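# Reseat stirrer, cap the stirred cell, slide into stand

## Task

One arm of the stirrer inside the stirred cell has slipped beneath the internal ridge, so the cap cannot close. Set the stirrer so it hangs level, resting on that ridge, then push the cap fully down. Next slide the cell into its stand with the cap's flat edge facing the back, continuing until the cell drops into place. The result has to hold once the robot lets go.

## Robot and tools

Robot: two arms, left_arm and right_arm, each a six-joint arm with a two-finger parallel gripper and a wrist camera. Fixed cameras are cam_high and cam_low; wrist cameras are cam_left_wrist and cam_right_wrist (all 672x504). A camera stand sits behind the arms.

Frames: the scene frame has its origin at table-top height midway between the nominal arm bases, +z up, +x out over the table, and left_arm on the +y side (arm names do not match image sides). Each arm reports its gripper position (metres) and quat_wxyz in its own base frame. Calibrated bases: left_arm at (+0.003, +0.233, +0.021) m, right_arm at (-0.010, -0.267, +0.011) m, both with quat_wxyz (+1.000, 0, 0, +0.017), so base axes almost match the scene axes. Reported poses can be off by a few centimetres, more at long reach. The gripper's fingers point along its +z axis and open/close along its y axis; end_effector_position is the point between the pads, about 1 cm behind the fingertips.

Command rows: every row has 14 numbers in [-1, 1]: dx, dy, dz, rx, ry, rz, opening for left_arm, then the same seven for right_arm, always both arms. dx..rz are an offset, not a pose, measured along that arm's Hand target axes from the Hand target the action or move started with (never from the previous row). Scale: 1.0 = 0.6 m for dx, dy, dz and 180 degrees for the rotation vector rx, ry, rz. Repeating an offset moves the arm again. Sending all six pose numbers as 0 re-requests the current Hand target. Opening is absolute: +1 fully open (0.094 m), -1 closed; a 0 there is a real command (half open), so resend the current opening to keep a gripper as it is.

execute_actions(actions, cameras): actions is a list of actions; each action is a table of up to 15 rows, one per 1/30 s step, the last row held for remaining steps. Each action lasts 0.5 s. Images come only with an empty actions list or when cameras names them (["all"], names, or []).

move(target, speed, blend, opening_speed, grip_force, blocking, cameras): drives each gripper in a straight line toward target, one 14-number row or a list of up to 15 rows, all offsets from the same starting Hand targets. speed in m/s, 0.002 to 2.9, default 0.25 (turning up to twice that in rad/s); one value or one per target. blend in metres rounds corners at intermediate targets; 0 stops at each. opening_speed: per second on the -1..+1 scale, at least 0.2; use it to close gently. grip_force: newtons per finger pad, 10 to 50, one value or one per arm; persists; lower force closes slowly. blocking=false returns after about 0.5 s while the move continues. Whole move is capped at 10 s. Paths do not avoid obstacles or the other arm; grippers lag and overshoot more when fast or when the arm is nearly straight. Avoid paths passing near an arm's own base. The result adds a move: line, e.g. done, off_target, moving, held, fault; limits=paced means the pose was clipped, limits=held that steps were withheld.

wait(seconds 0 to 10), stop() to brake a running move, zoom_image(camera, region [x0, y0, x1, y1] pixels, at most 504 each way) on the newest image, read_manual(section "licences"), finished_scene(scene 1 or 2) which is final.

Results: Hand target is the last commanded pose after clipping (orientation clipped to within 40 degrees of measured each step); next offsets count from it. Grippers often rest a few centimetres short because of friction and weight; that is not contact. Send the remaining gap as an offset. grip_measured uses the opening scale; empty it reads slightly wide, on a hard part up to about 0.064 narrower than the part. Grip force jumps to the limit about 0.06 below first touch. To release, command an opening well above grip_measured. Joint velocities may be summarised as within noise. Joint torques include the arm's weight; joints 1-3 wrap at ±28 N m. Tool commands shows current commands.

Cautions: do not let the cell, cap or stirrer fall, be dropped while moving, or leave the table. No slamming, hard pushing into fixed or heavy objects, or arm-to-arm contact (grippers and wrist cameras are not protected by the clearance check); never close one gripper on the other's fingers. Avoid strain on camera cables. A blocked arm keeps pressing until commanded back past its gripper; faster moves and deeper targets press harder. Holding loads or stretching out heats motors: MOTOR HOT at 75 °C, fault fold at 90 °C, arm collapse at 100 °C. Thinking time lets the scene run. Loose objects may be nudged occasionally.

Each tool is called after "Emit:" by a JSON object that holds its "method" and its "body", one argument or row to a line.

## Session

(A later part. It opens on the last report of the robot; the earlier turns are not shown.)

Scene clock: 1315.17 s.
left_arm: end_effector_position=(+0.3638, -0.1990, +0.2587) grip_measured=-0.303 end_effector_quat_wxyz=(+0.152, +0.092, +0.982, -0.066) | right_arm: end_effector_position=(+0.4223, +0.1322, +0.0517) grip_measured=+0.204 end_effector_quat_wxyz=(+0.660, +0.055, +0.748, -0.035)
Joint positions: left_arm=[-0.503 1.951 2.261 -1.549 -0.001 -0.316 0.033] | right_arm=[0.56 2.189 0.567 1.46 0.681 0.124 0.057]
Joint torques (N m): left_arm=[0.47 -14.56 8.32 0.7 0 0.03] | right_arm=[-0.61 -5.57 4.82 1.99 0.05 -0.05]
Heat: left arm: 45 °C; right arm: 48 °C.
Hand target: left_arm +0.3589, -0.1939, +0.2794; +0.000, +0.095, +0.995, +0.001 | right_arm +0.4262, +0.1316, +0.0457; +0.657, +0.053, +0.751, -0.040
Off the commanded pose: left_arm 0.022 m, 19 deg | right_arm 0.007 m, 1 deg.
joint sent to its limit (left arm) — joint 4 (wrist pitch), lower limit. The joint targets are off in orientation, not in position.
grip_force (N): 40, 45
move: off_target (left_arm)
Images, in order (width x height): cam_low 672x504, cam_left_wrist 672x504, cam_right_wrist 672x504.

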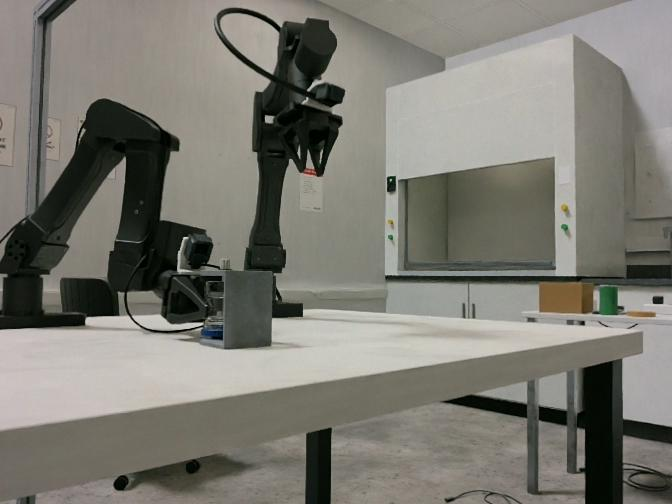

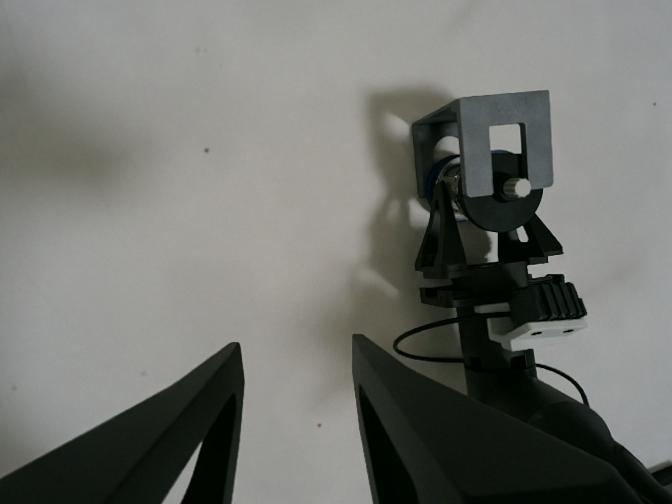

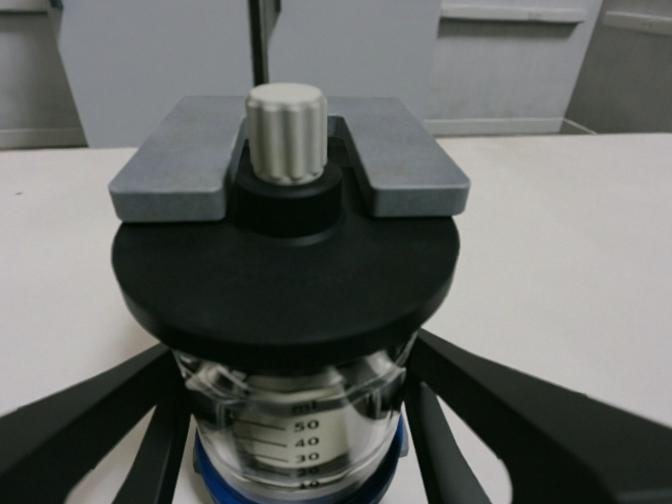

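Emit:
{"method": "zoom_image", "body": {
  "camera": "cam_right_wrist",
  "region": [150, 360, 460, 504]
}}

Emit:
{"method": "zoom_image", "body": {
  "camera": "cam_left_wrist",
  "region": [400, 80, 560, 240]
}}

Emit:
{"method": "zoom_image", "body": {
  "camera": "cam_low",
  "region": [190, 310, 240, 355]
}}

Scaled by 1.626 from the camera's 672x504 image, which has a finer 960x720 frame.

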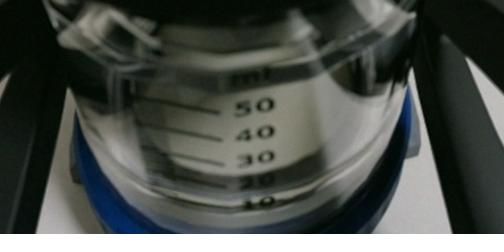

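Scaled by 3.150 from the camera's 672x504 image, which has a finer 960x720 frame.

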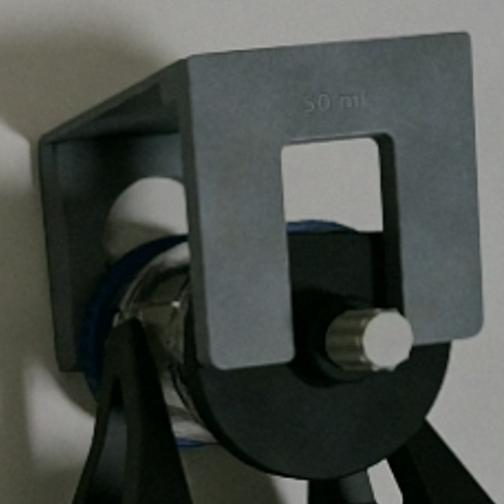

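Scaled by 10.080 from the camera's 672x504 image, which has a finer 960x720 frame.

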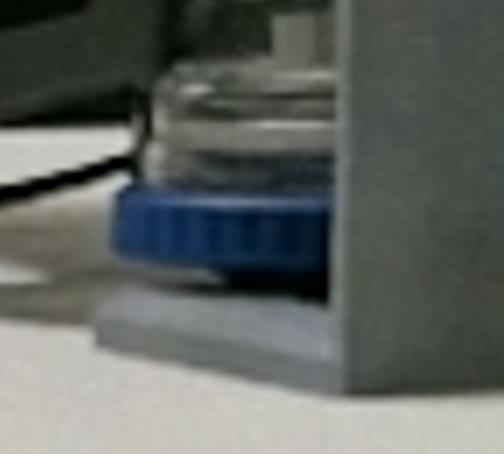

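Emit:
{"method": "move", "body": {
  "target": [-0.103,0.179,0.098,0.340,-0.412,0.340,-1,0,0,0,0,0,0,0.05],
  "speed": 0.3,
  "cameras": ["cam_high","cam_low","cam_left_wrist"]
}}

Scene clock: 1355.73 s.
left_arm: end_effector_position=(+0.4377, -0.1020, +0.2183) grip_measured=-0.987 end_effector_quat_wxyz=(+0.542, +0.464, +0.549, -0.435) | right_arm: end_effector_position=(+0.4223, +0.1322, +0.0517) grip_measured=+0.204 end_effector_quat_wxyz=(+0.660, +0.055, +0.748, -0.035)
Joint positions: left_arm=[0.181 2.056 1.569 -0.757 1.536 1.269 0.001] | right_arm=[0.56 2.189 0.567 1.46 0.681 0.124 0.057]
Joint torques (N m): left_arm=[0.27 -10.26 9.14 0.37 1.09 0.02] | right_arm=[-0.59 -5.56 4.82 1.99 0.04 -0.05]
Heat: left arm: 44 °C; right arm: 50 °C.
Hand target: left_arm +0.4400, -0.1000, +0.2208; +0.500, +0.501, +0.500, -0.500 | right_arm +0.4262, +0.1316, +0.0457; +0.657, +0.053, +0.751, -0.040
Off the commanded pose: left_arm 0.004 m, 11 deg | right_arm 0.007 m, 1 deg.
joint sent to its limit (left arm) — joint 5 (wrist yaw), upper limit. The joint targets are off in orientation, not in position.
grip_force (N): 40, 45
move: off_target (left_arm)
Images, in order (width x height): cam_high 672x504, cam_low 672x504, cam_left_wrist 672x504.

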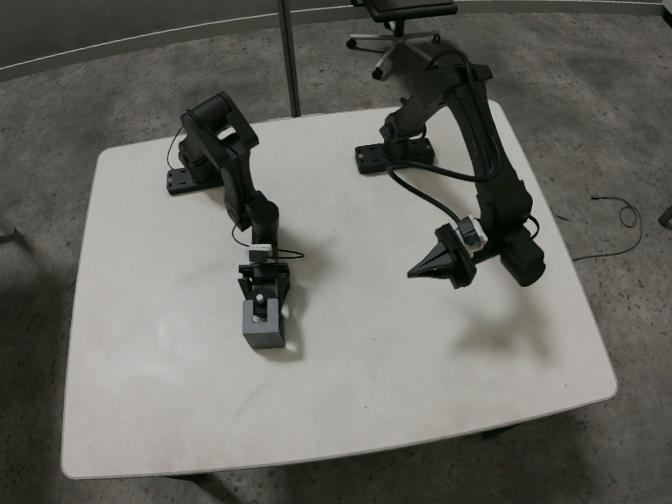

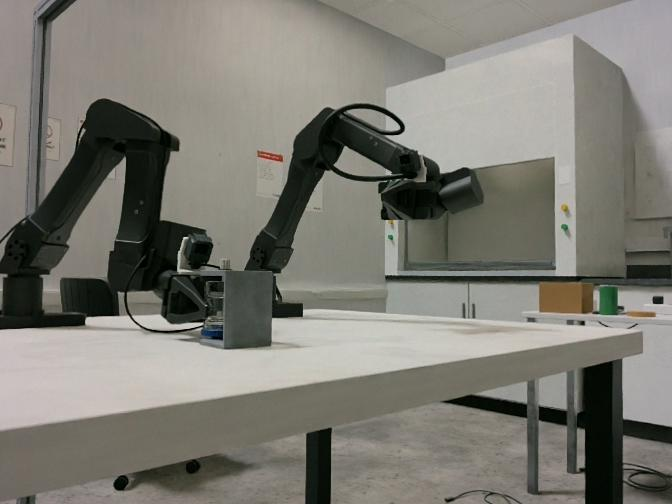

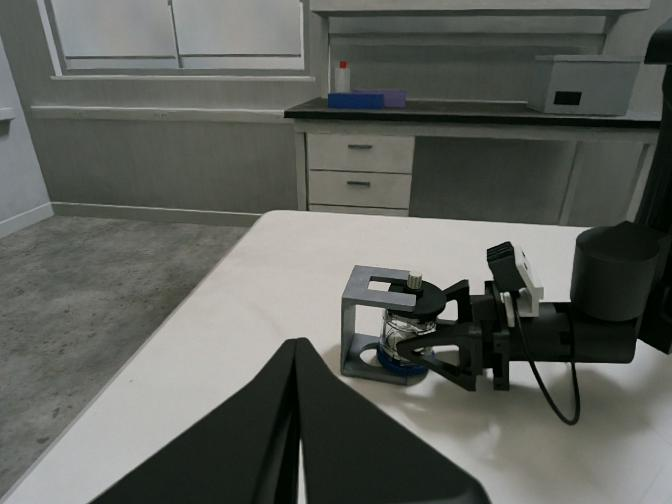

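Emit:
{"method": "zoom_image", "body": {
  "camera": "cam_left_wrist",
  "region": [330, 255, 470, 395]
}}

Scaled by 3.600 from the camera's 672x504 image, which has a finer 960x720 frame.

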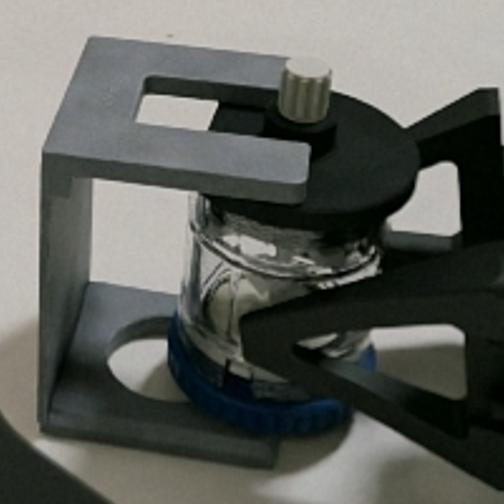

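Emit:
{"method": "move", "body": {
  "target": [
    [0.168,0.083,0.2,0,0,0,-1,0,0,0,0,0,0,0.05],
    [0.30,0.083,0.40,0,0,0,-1,0,0,0,0,0,0,0.05]
  ],
  "speed": 0.2,
  "blend": 0.02,
  "cameras": ["cam_high","cam_low","cam_left_wrist"]
}}

Emit:
{"method": "zoom_image", "body": {
  "camera": "cam_high",
  "region": [180, 240, 380, 400]
}}

Scene clock: 1368.23 s.
left_arm: end_effector_position=(+0.4938, -0.3396, +0.0602) grip_measured=-0.987 end_effector_quat_wxyz=(+0.510, +0.506, +0.491, -0.493) | right_arm: end_effector_position=(+0.4223, +0.1322, +0.0517) grip_measured=+0.204 end_effector_quat_wxyz=(+0.660, +0.055, +0.748, -0.035)
Joint positions: left_arm=[-0.314 2.72 1.746 0.996 1.254 0.013 0.001] | right_arm=[0.56 2.189 0.567 1.46 0.681 0.124 0.057]
Joint torques (N m): left_arm=[-0.21 -13.76 5.67 1.81 0.03 -0.12] | right_arm=[-0.58 -5.56 4.82 1.99 0.04 -0.06]
Heat: left arm: 43 °C; right arm: 50 °C.
Hand target: left_arm +0.4898, -0.3400, +0.0408; +0.500, +0.500, +0.500, -0.500 | right_arm +0.4262, +0.1316, +0.0457; +0.657, +0.053, +0.751, -0.040
Off the commanded pose: left_arm 0.020 m, 2 deg | right_arm 0.007 m, 1 deg.
grip_force (N): 40, 45
move: off_target (left_arm)
Images, in order (width x height): cam_high 672x504, cam_low 672x504, cam_left_wrist 672x504.

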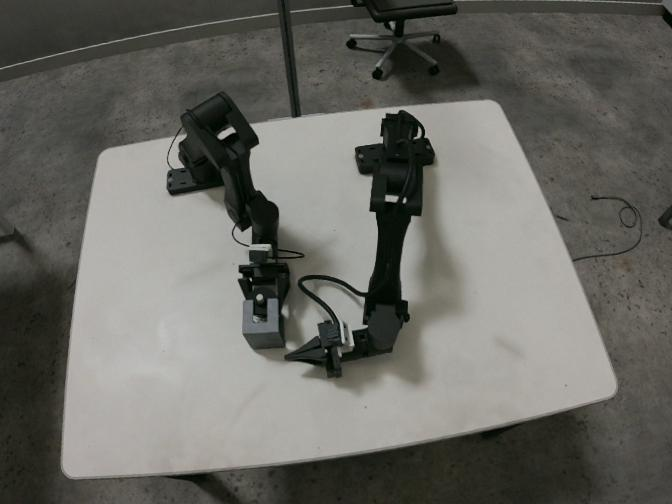

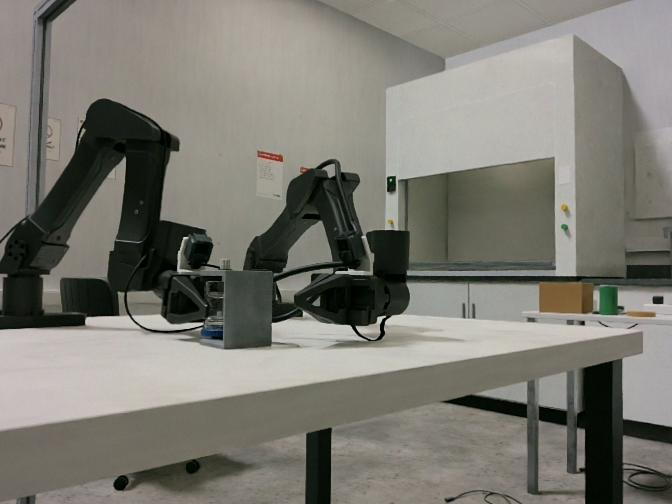

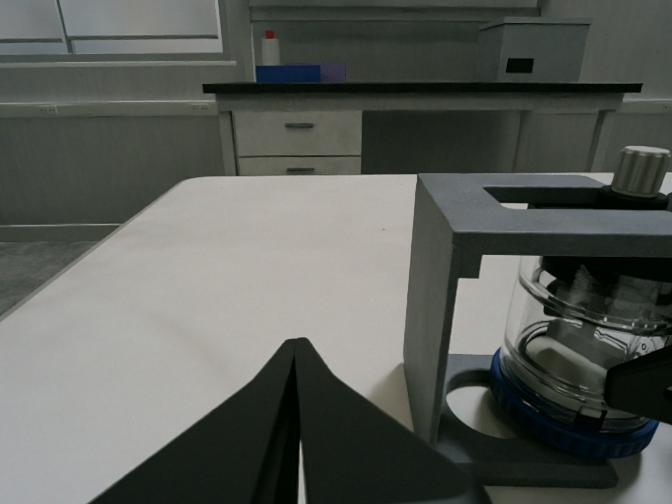

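Scaled by 2.520 from the camera's 672x504 image, which has a finer 960x720 frame.

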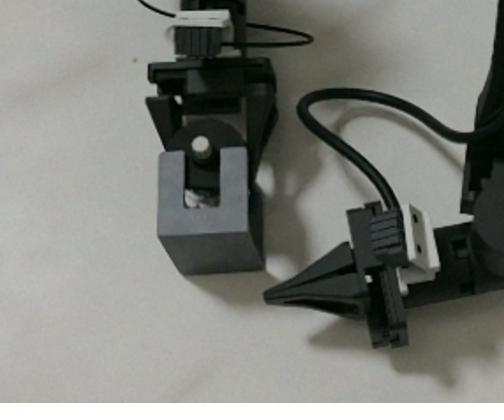

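Emit:
{"method": "zoom_image", "body": {
  "camera": "cam_left_wrist",
  "region": [400, 150, 672, 504]
}}

Scaled by 1.424 from the camera's 672x504 image, which has a finer 960x720 frame.

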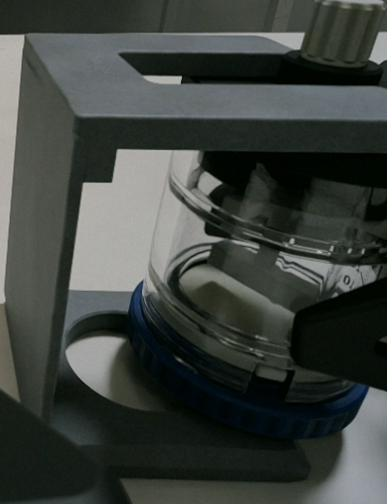

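Emit:
{"method": "move", "body": {
  "target": [
    [0.04,0.0,0.045,0,0,0,-1,0,0,0,0,0,0,0.05],
    [0.04,-0.02,0.045,0,0,0,-1,0,0,0,0,0,0,0.05]
  ],
  "speed": 0.1,
  "cameras": ["cam_high","cam_low","cam_left_wrist","cam_right_wrist"]
}}

Emit:
{"method": "zoom_image", "body": {
  "camera": "cam_high",
  "region": [220, 280, 340, 380]
}}

Scene clock: 1383.77 s.
left_arm: end_effector_position=(+0.4872, -0.3650, +0.0325) grip_measured=-0.987 end_effector_quat_wxyz=(+0.523, +0.504, +0.486, -0.487) | right_arm: end_effector_position=(+0.4223, +0.1322, +0.0517) grip_measured=+0.204 end_effector_quat_wxyz=(+0.660, +0.055, +0.748, -0.035)
Joint positions: left_arm=[-0.366 2.812 1.784 1.08 1.186 0.006 0.001] | right_arm=[0.56 2.189 0.567 1.46 0.681 0.124 0.057]
Joint torques (N m): left_arm=[-0.68 -15.99 4.18 1.41 0.14 -0.12] | right_arm=[-0.59 -5.59 4.81 1.99 0.04 -0.06]
Heat: left arm: 46 °C; right arm: 49 °C.
Hand target: left_arm +0.4779, -0.3669, +0.0168; +0.500, +0.500, +0.500, -0.500 | right_arm +0.4262, +0.1316, +0.0457; +0.657, +0.053, +0.751, -0.040
Off the commanded pose: left_arm 0.018 m, 3 deg | right_arm 0.007 m, 1 deg.
grip_force (N): 40, 45
move: off_target (left_arm)

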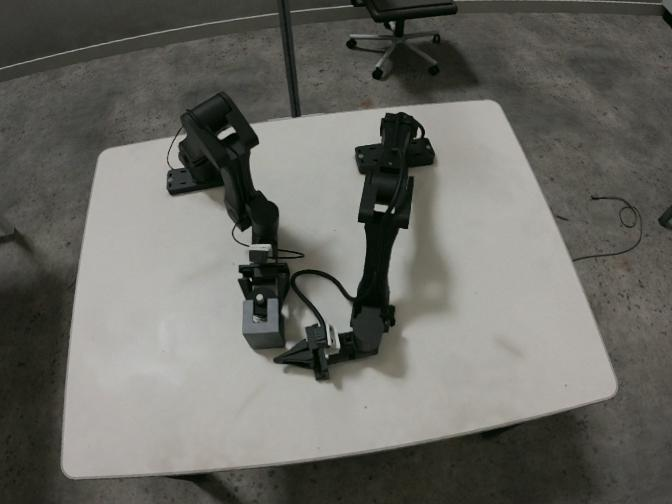

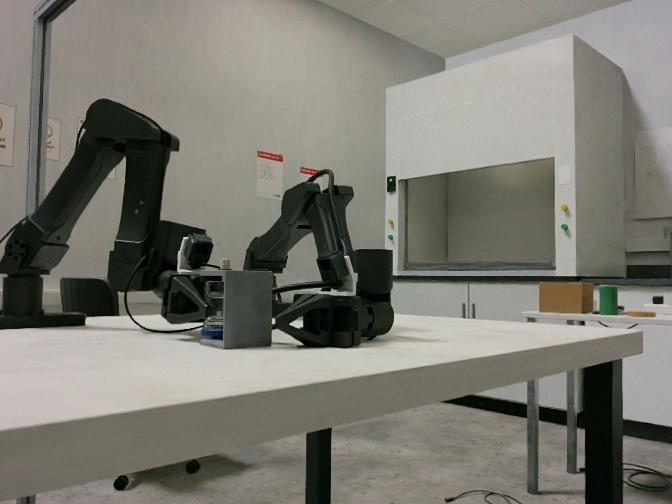

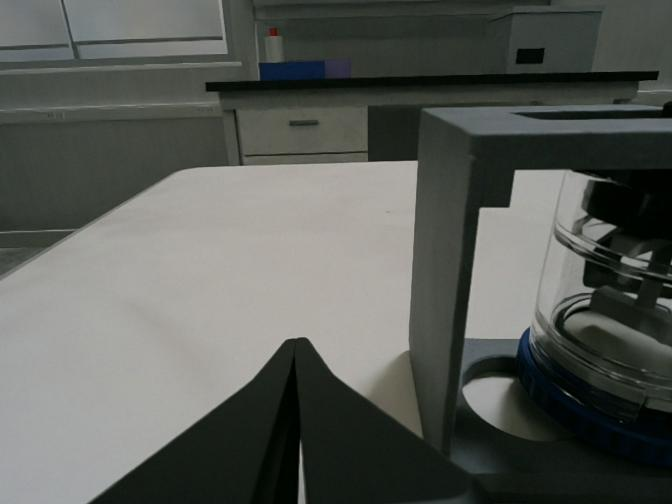

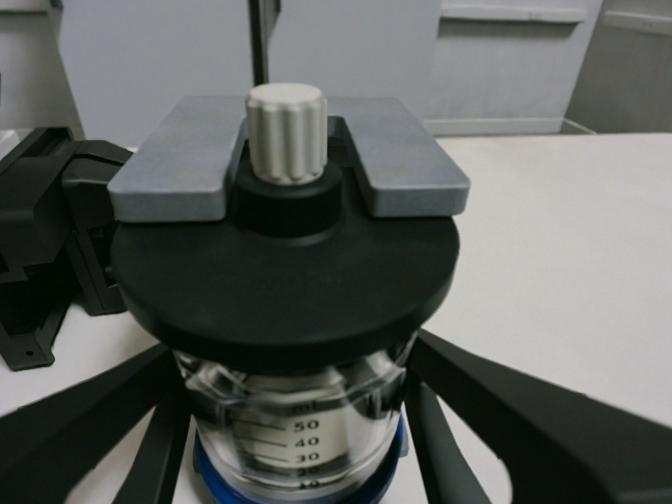

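Scaled by 4.200 from the camera's 672x504 image, which has a finer 960x720 frame.

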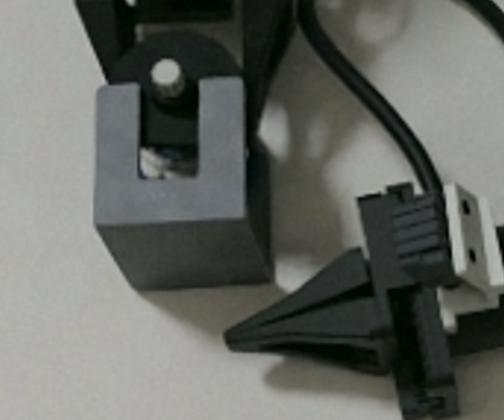

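Emit:
{"method": "move", "body": {
  "target": [0,-0.014,0,0,0,0,-1,0,0,0,0,0,0,0.05],
  "speed": 0.05,
  "cameras": ["cam_high","cam_low","cam_left_wrist","cam_right_wrist"]
}}

Emit:
{"method": "zoom_image", "body": {
  "camera": "cam_high",
  "region": [220, 280, 340, 380]
}}

Emit:
{"method": "zoom_image", "body": {
  "camera": "cam_left_wrist",
  "region": [400, 100, 672, 504]
}}

Scene clock: 1390.13 s.
left_arm: end_effector_position=(+0.4837, -0.3630, +0.0328) grip_measured=-0.987 end_effector_quat_wxyz=(+0.536, +0.501, +0.481, -0.479) | right_arm: end_effector_position=(+0.4223, +0.1322, +0.0517) grip_measured=+0.204 end_effector_quat_wxyz=(+0.660, +0.055, +0.748, -0.035)
Joint positions: left_arm=[-0.368 2.806 1.743 1.15 1.165 -0.004 0.001] | right_arm=[0.56 2.189 0.567 1.46 0.681 0.124 0.057]
Joint torques (N m): left_arm=[-1.07 -16.98 3.29 1.11 0.29 -0.1] | right_arm=[-0.58 -5.59 4.82 1.99 0.06 -0.05]
Heat: left arm: 47 °C; right arm: 49 °C.
Hand target: left_arm +0.4695, -0.3669, +0.0167; +0.500, +0.500, +0.500, -0.500 | right_arm +0.4262, +0.1316, +0.0457; +0.657, +0.053, +0.751, -0.040
Off the commanded pose: left_arm 0.022 m, 5 deg | right_arm 0.007 m, 1 deg.
grip_force (N): 40, 45
move: off_target (left_arm)

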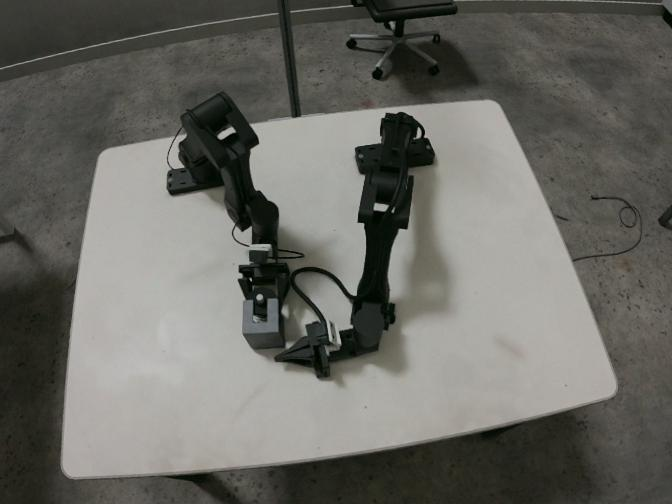

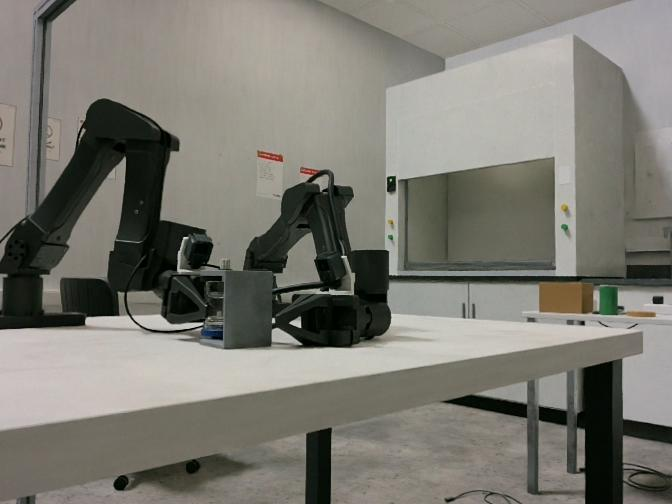

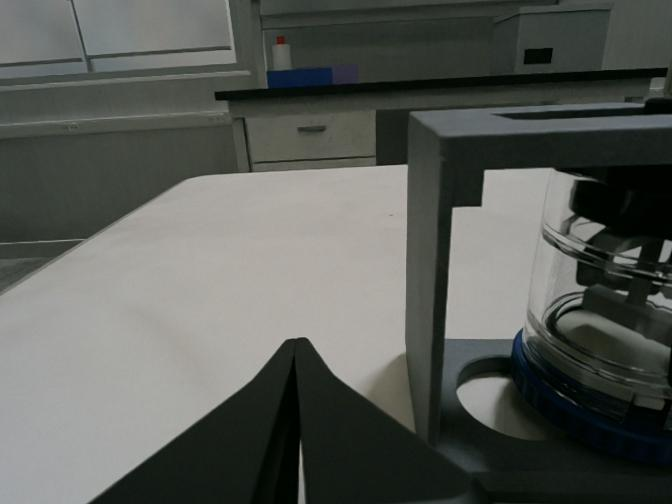

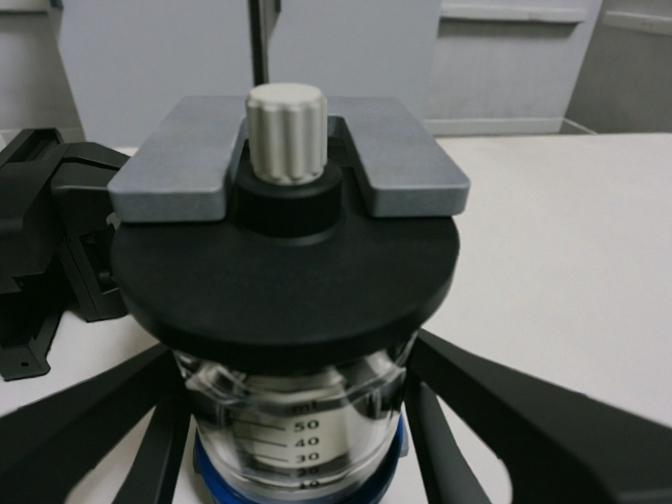

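Scaled by 4.200 from the camera's 672x504 image, which has a finer 960x720 frame.

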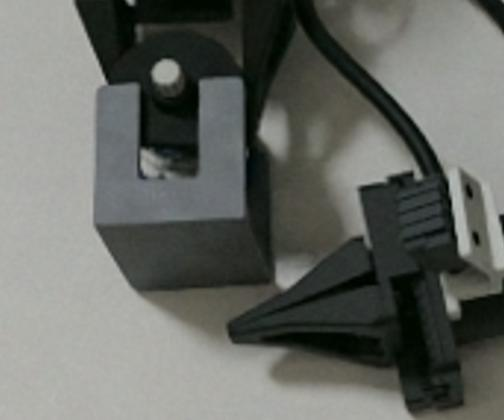

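Scaled by 1.248 from the camera's 672x504 image, which has a finer 960x720 frame.

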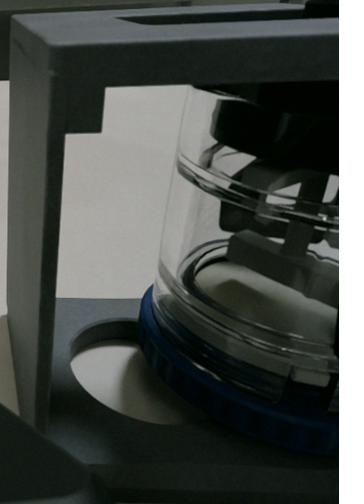

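Emit:
{"method": "move", "body": {
  "target": [-0.008,-0.012,0.005,0,0,0,-1,0,0,0,0,0,0,0.05],
  "speed": 0.05,
  "cameras": ["cam_high","cam_left_wrist","cam_right_wrist"]
}}

Emit:
{"method": "zoom_image", "body": {
  "camera": "cam_high",
  "region": [220, 280, 340, 380]
}}

Scene clock: 1396.03 s.
left_arm: end_effector_position=(+0.4776, -0.3630, +0.0324) grip_measured=-0.987 end_effector_quat_wxyz=(+0.532, +0.497, +0.488, -0.481) | right_arm: end_effector_position=(+0.4223, +0.1322, +0.0517) grip_measured=+0.204 end_effector_quat_wxyz=(+0.660, +0.055, +0.748, -0.035)
Joint positions: left_arm=[-0.373 2.784 1.697 1.16 1.156 -0.008 0.001] | right_arm=[0.56 2.189 0.567 1.46 0.681 0.124 0.057]
Joint torques (N m): left_arm=[-1.59 -17.35 3.32 1.11 0.23 -0.05] | right_arm=[-0.61 -5.56 4.82 1.99 0.04 -0.05]
Heat: left arm: 49 °C; right arm: 49 °C.
Hand target: left_arm +0.4622, -0.3701, +0.0217; +0.500, +0.501, +0.500, -0.500 | right_arm +0.4262, +0.1315, +0.0457; +0.657, +0.053, +0.751, -0.040
Off the commanded pose: left_arm 0.020 m, 4 deg | right_arm 0.007 m, 1 deg.
grip_force (N): 40, 45
move: off_target (left_arm)
Images, in order (width x height): cam_high 672x504, cam_left_wrist 672x504, cam_right_wrist 672x504.

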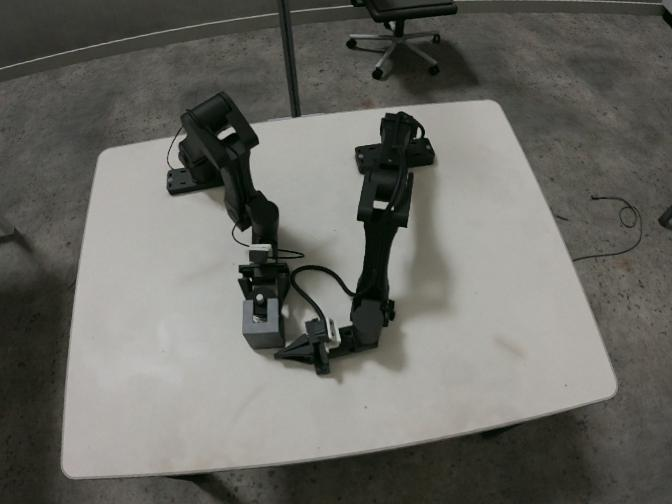

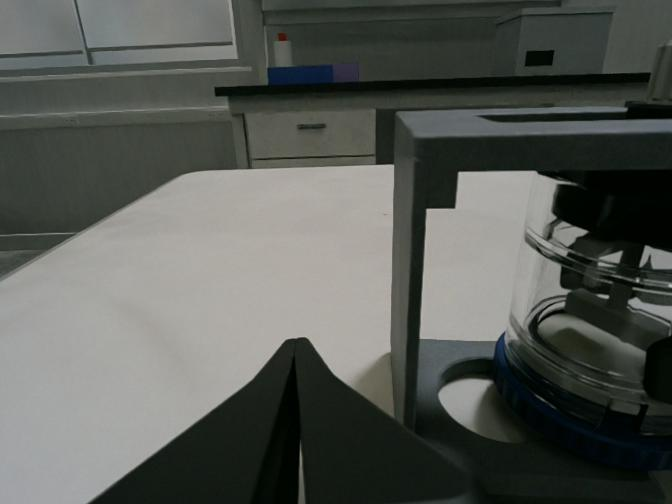

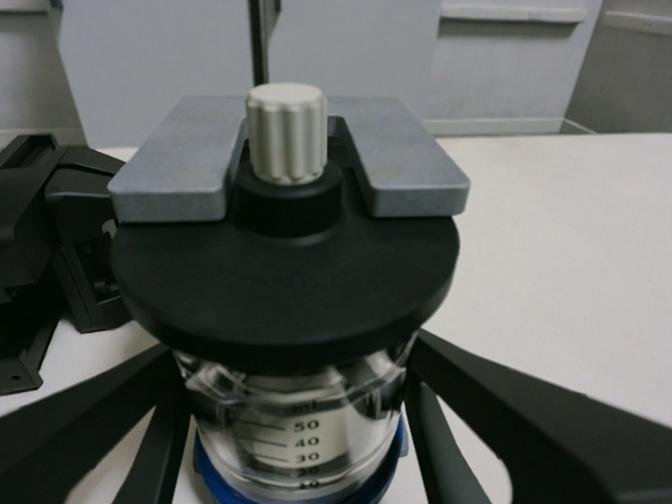

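Scaled by 4.200 from the camera's 672x504 image, which has a finer 960x720 frame.

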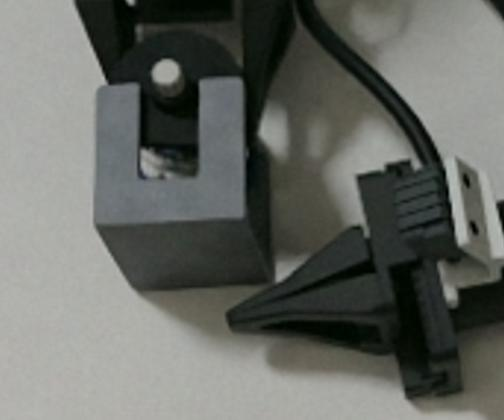

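Emit:
{"method": "move", "body": {
  "target": [-0.015,-0.009,0.003,0,0,0,-1,0,0,0,0,0,0,0.05],
  "speed": 0.05,
  "cameras": ["cam_high","cam_left_wrist","cam_right_wrist","cam_low"]
}}

Emit:
{"method": "zoom_image", "body": {
  "camera": "cam_high",
  "region": [220, 280, 340, 380]
}}

Emit:
{"method": "zoom_image", "body": {
  "camera": "cam_low",
  "region": [170, 250, 290, 370]
}}

Scene clock: 1401.97 s.
left_arm: end_effector_position=(+0.4683, -0.3655, +0.0317) grip_measured=-0.987 end_effector_quat_wxyz=(+0.524, +0.497, +0.493, -0.486) | right_arm: end_effector_position=(+0.4223, +0.1322, +0.0517) grip_measured=+0.204 end_effector_quat_wxyz=(+0.660, +0.055, +0.748, -0.035)
Joint positions: left_arm=[-0.383 2.759 1.65 1.161 1.154 -0.005 0.001] | right_arm=[0.56 2.189 0.567 1.46 0.681 0.124 0.057]
Joint torques (N m): left_arm=[-1.37 -18.47 3.69 1.16 0.24 -0.04] | right_arm=[-0.61 -5.59 4.85 1.99 0.05 -0.05]
Heat: left arm: 50 °C; right arm: 49 °C.
Hand target: left_arm +0.4568, -0.3718, +0.0306; +0.500, +0.501, +0.500, -0.500 | right_arm +0.4262, +0.1315, +0.0457; +0.657, +0.053, +0.751, -0.040
Off the commanded pose: left_arm 0.013 m, 3 deg | right_arm 0.007 m, 1 deg.
grip_force (N): 40, 45
move: off_target (left_arm)

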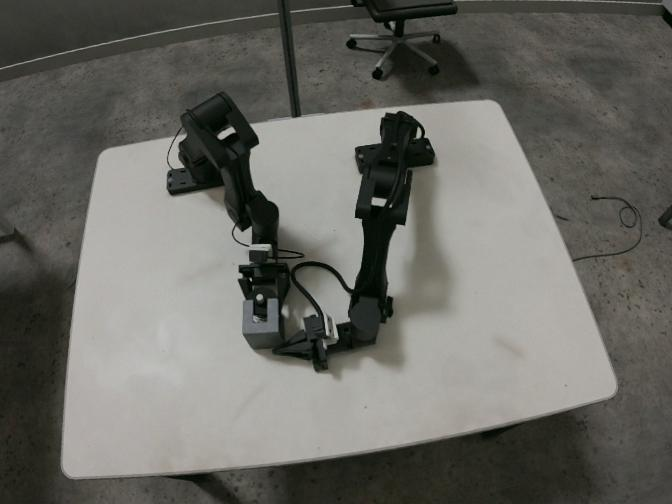

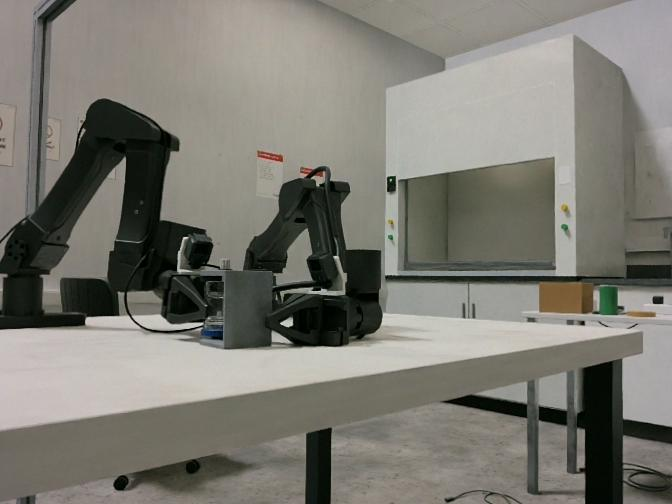

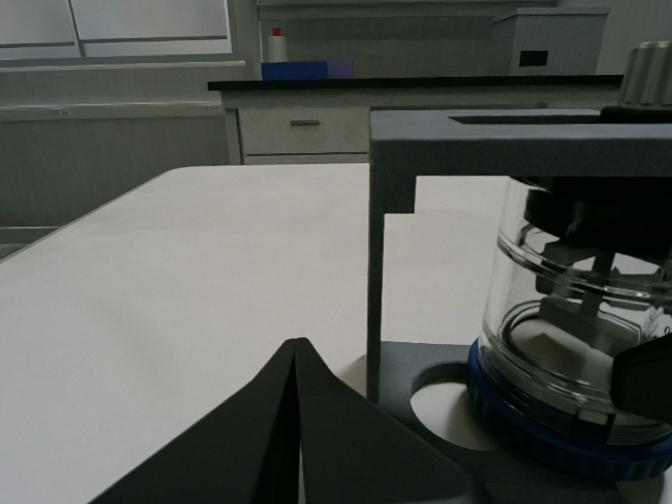

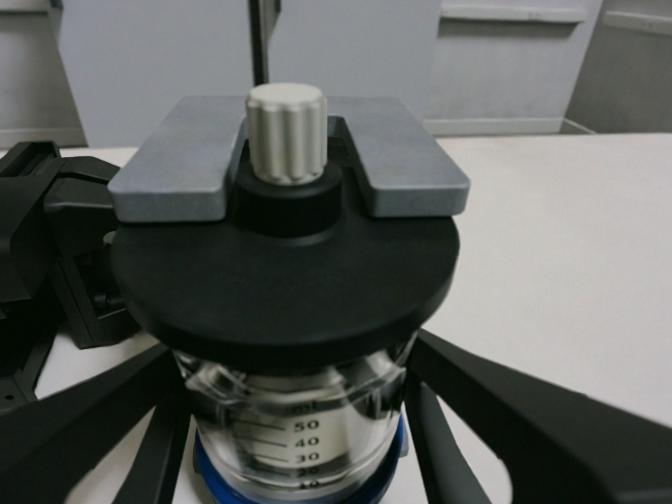

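Scaled by 4.200 from the camera's 672x504 image, which has a finer 960x720 frame.

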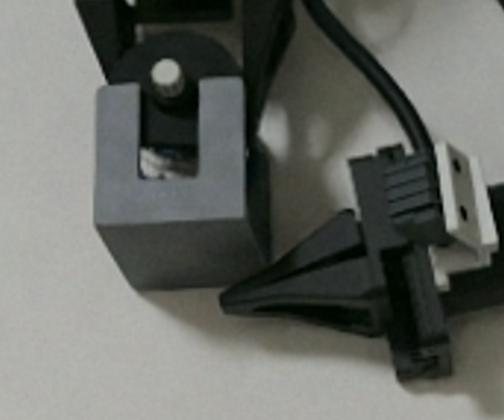

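Scaled by 4.200 from the camera's 672x504 image, which has a finer 960x720 frame.

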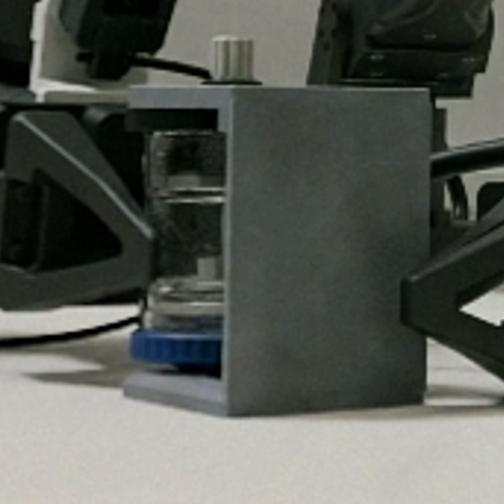

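Emit:
{"method": "zoom_image", "body": {
  "camera": "cam_left_wrist",
  "region": [360, 90, 672, 250]
}}

Emit:
{"method": "zoom_image", "body": {
  "camera": "cam_left_wrist",
  "region": [360, 330, 672, 504]
}}

Scaled by 1.615 from the camera's 672x504 image, which has a finer 960x720 frame.

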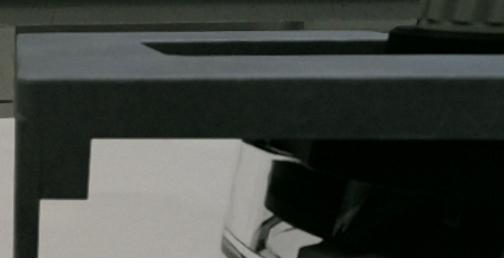

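Scaled by 1.615 from the camera's 672x504 image, which has a finer 960x720 frame.

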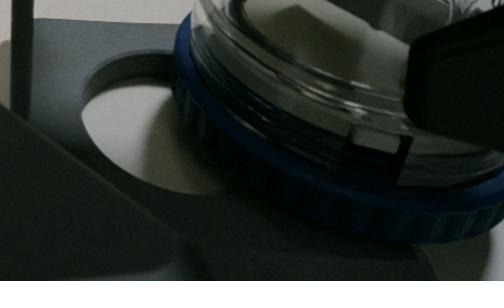

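Emit:
{"method": "move", "body": {
  "target": [0,-0.006,0,0,0,0,-1,-0.001,0,0.014,0,0,-0.002,0.05],
  "speed": 0.03,
  "cameras": ["cam_high","cam_left_wrist","cam_right_wrist","cam_low"]
}}

Emit:
{"method": "zoom_image", "body": {
  "camera": "cam_high",
  "region": [220, 280, 340, 380]
}}

Emit:
{"method": "zoom_image", "body": {
  "camera": "cam_low",
  "region": [170, 250, 290, 370]
}}

Scene clock: 1415.13 s.
left_arm: end_effector_position=(+0.4657, -0.3660, +0.0315) grip_measured=-0.987 end_effector_quat_wxyz=(+0.524, +0.496, +0.494, -0.485) | right_arm: end_effector_position=(+0.4303, +0.1301, +0.0521) grip_measured=+0.204 end_effector_quat_wxyz=(+0.661, +0.058, +0.747, -0.036)
Joint positions: left_arm=[-0.387 2.751 1.63 1.166 1.146 -0.002 0.001] | right_arm=[0.543 2.197 0.592 1.446 0.668 0.123 0.057]
Joint torques (N m): left_arm=[-1.37 -18.29 3.62 1.23 0.29 -0.09] | right_arm=[-0.58 -5.57 5.08 1.97 0.01 -0.14]
Heat: left arm: 52 °C; right arm: 49 °C.
Hand target: left_arm +0.4532, -0.3718, +0.0306; +0.500, +0.501, +0.500, -0.500 | right_arm +0.4346, +0.1303, +0.0453; +0.657, +0.051, +0.751, -0.042
Off the commanded pose: left_arm 0.014 m, 3 deg | right_arm 0.008 m, 1 deg.
grip_force (N): 40, 45
move: off_target (left_arm)

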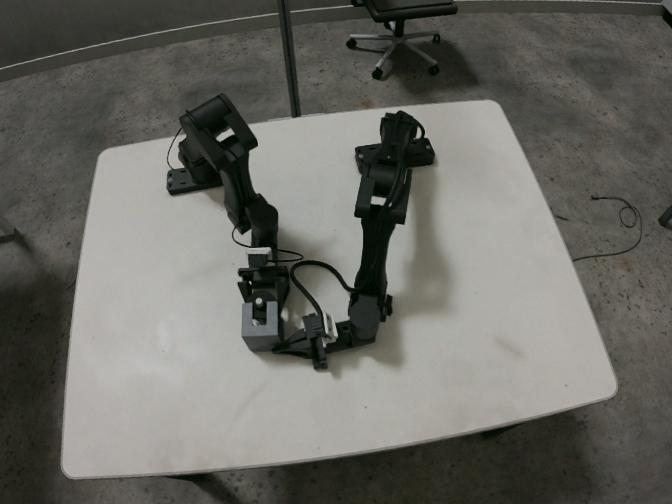

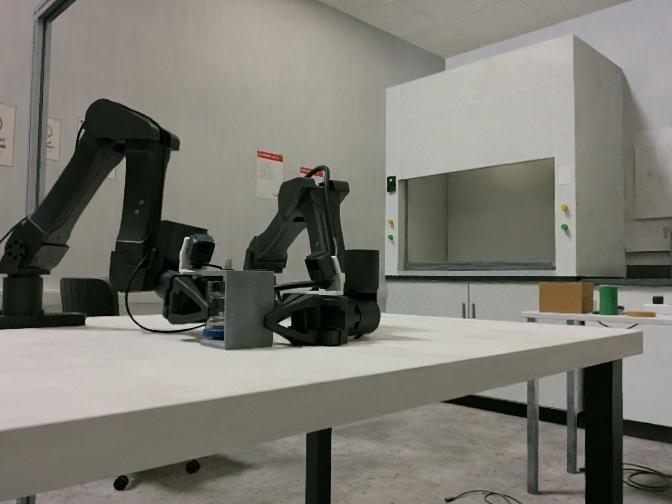

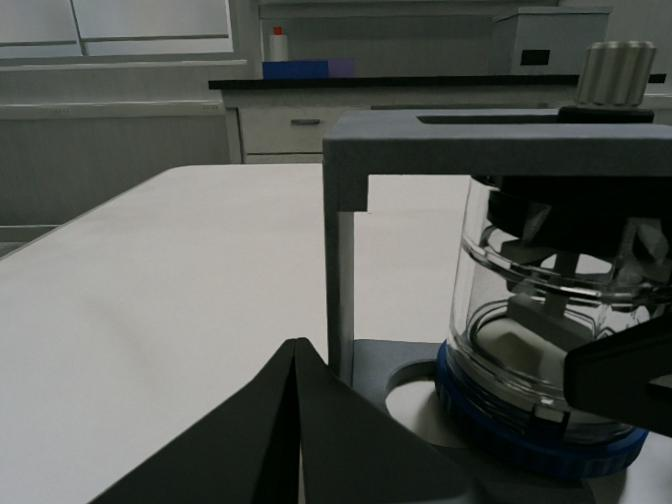

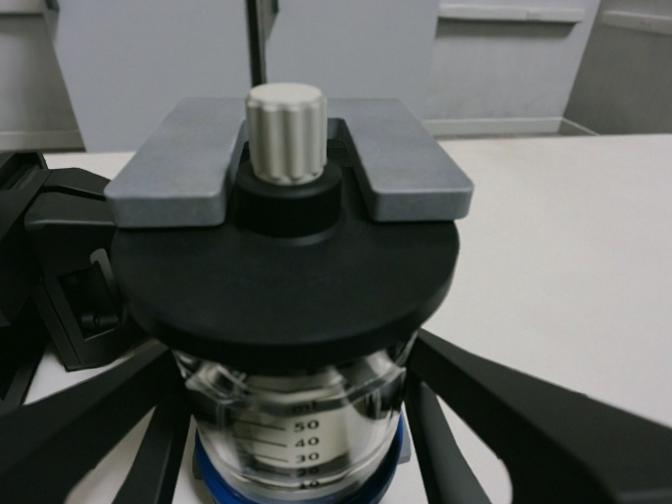

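Scaled by 4.200 from the camera's 672x504 image, which has a finer 960x720 frame.

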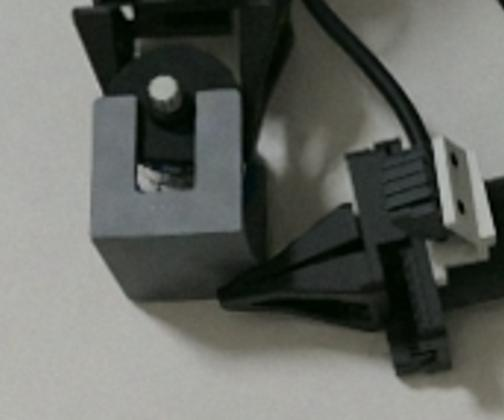

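Scaled by 4.200 from the camera's 672x504 image, which has a finer 960x720 frame.

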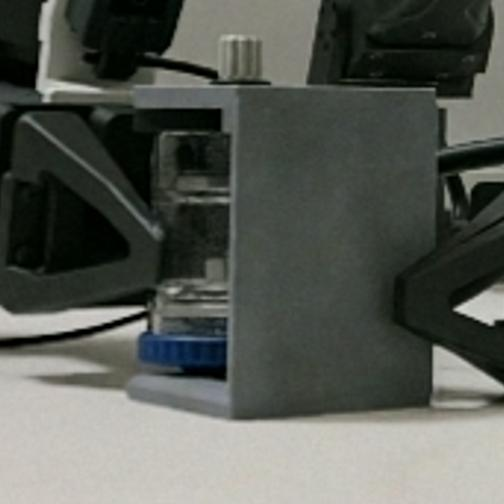

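Emit:
{"method": "zoom_image", "body": {
  "camera": "cam_left_wrist",
  "region": [300, 90, 672, 250]
}}

Emit:
{"method": "zoom_image", "body": {
  "camera": "cam_left_wrist",
  "region": [340, 330, 672, 504]
}}

Scaled by 1.355 from the camera's 672x504 image, which has a finer 960x720 frame.

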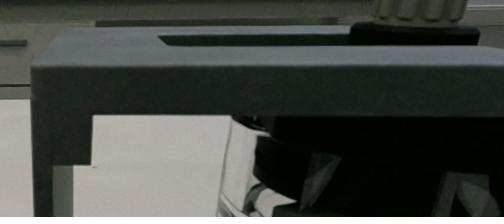

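Scaled by 1.518 from the camera's 672x504 image, which has a finer 960x720 frame.

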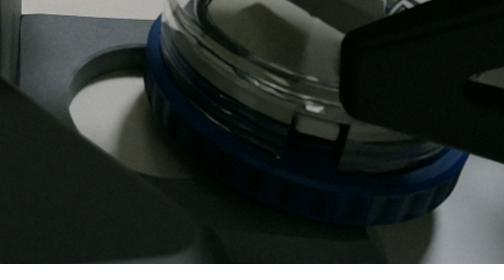

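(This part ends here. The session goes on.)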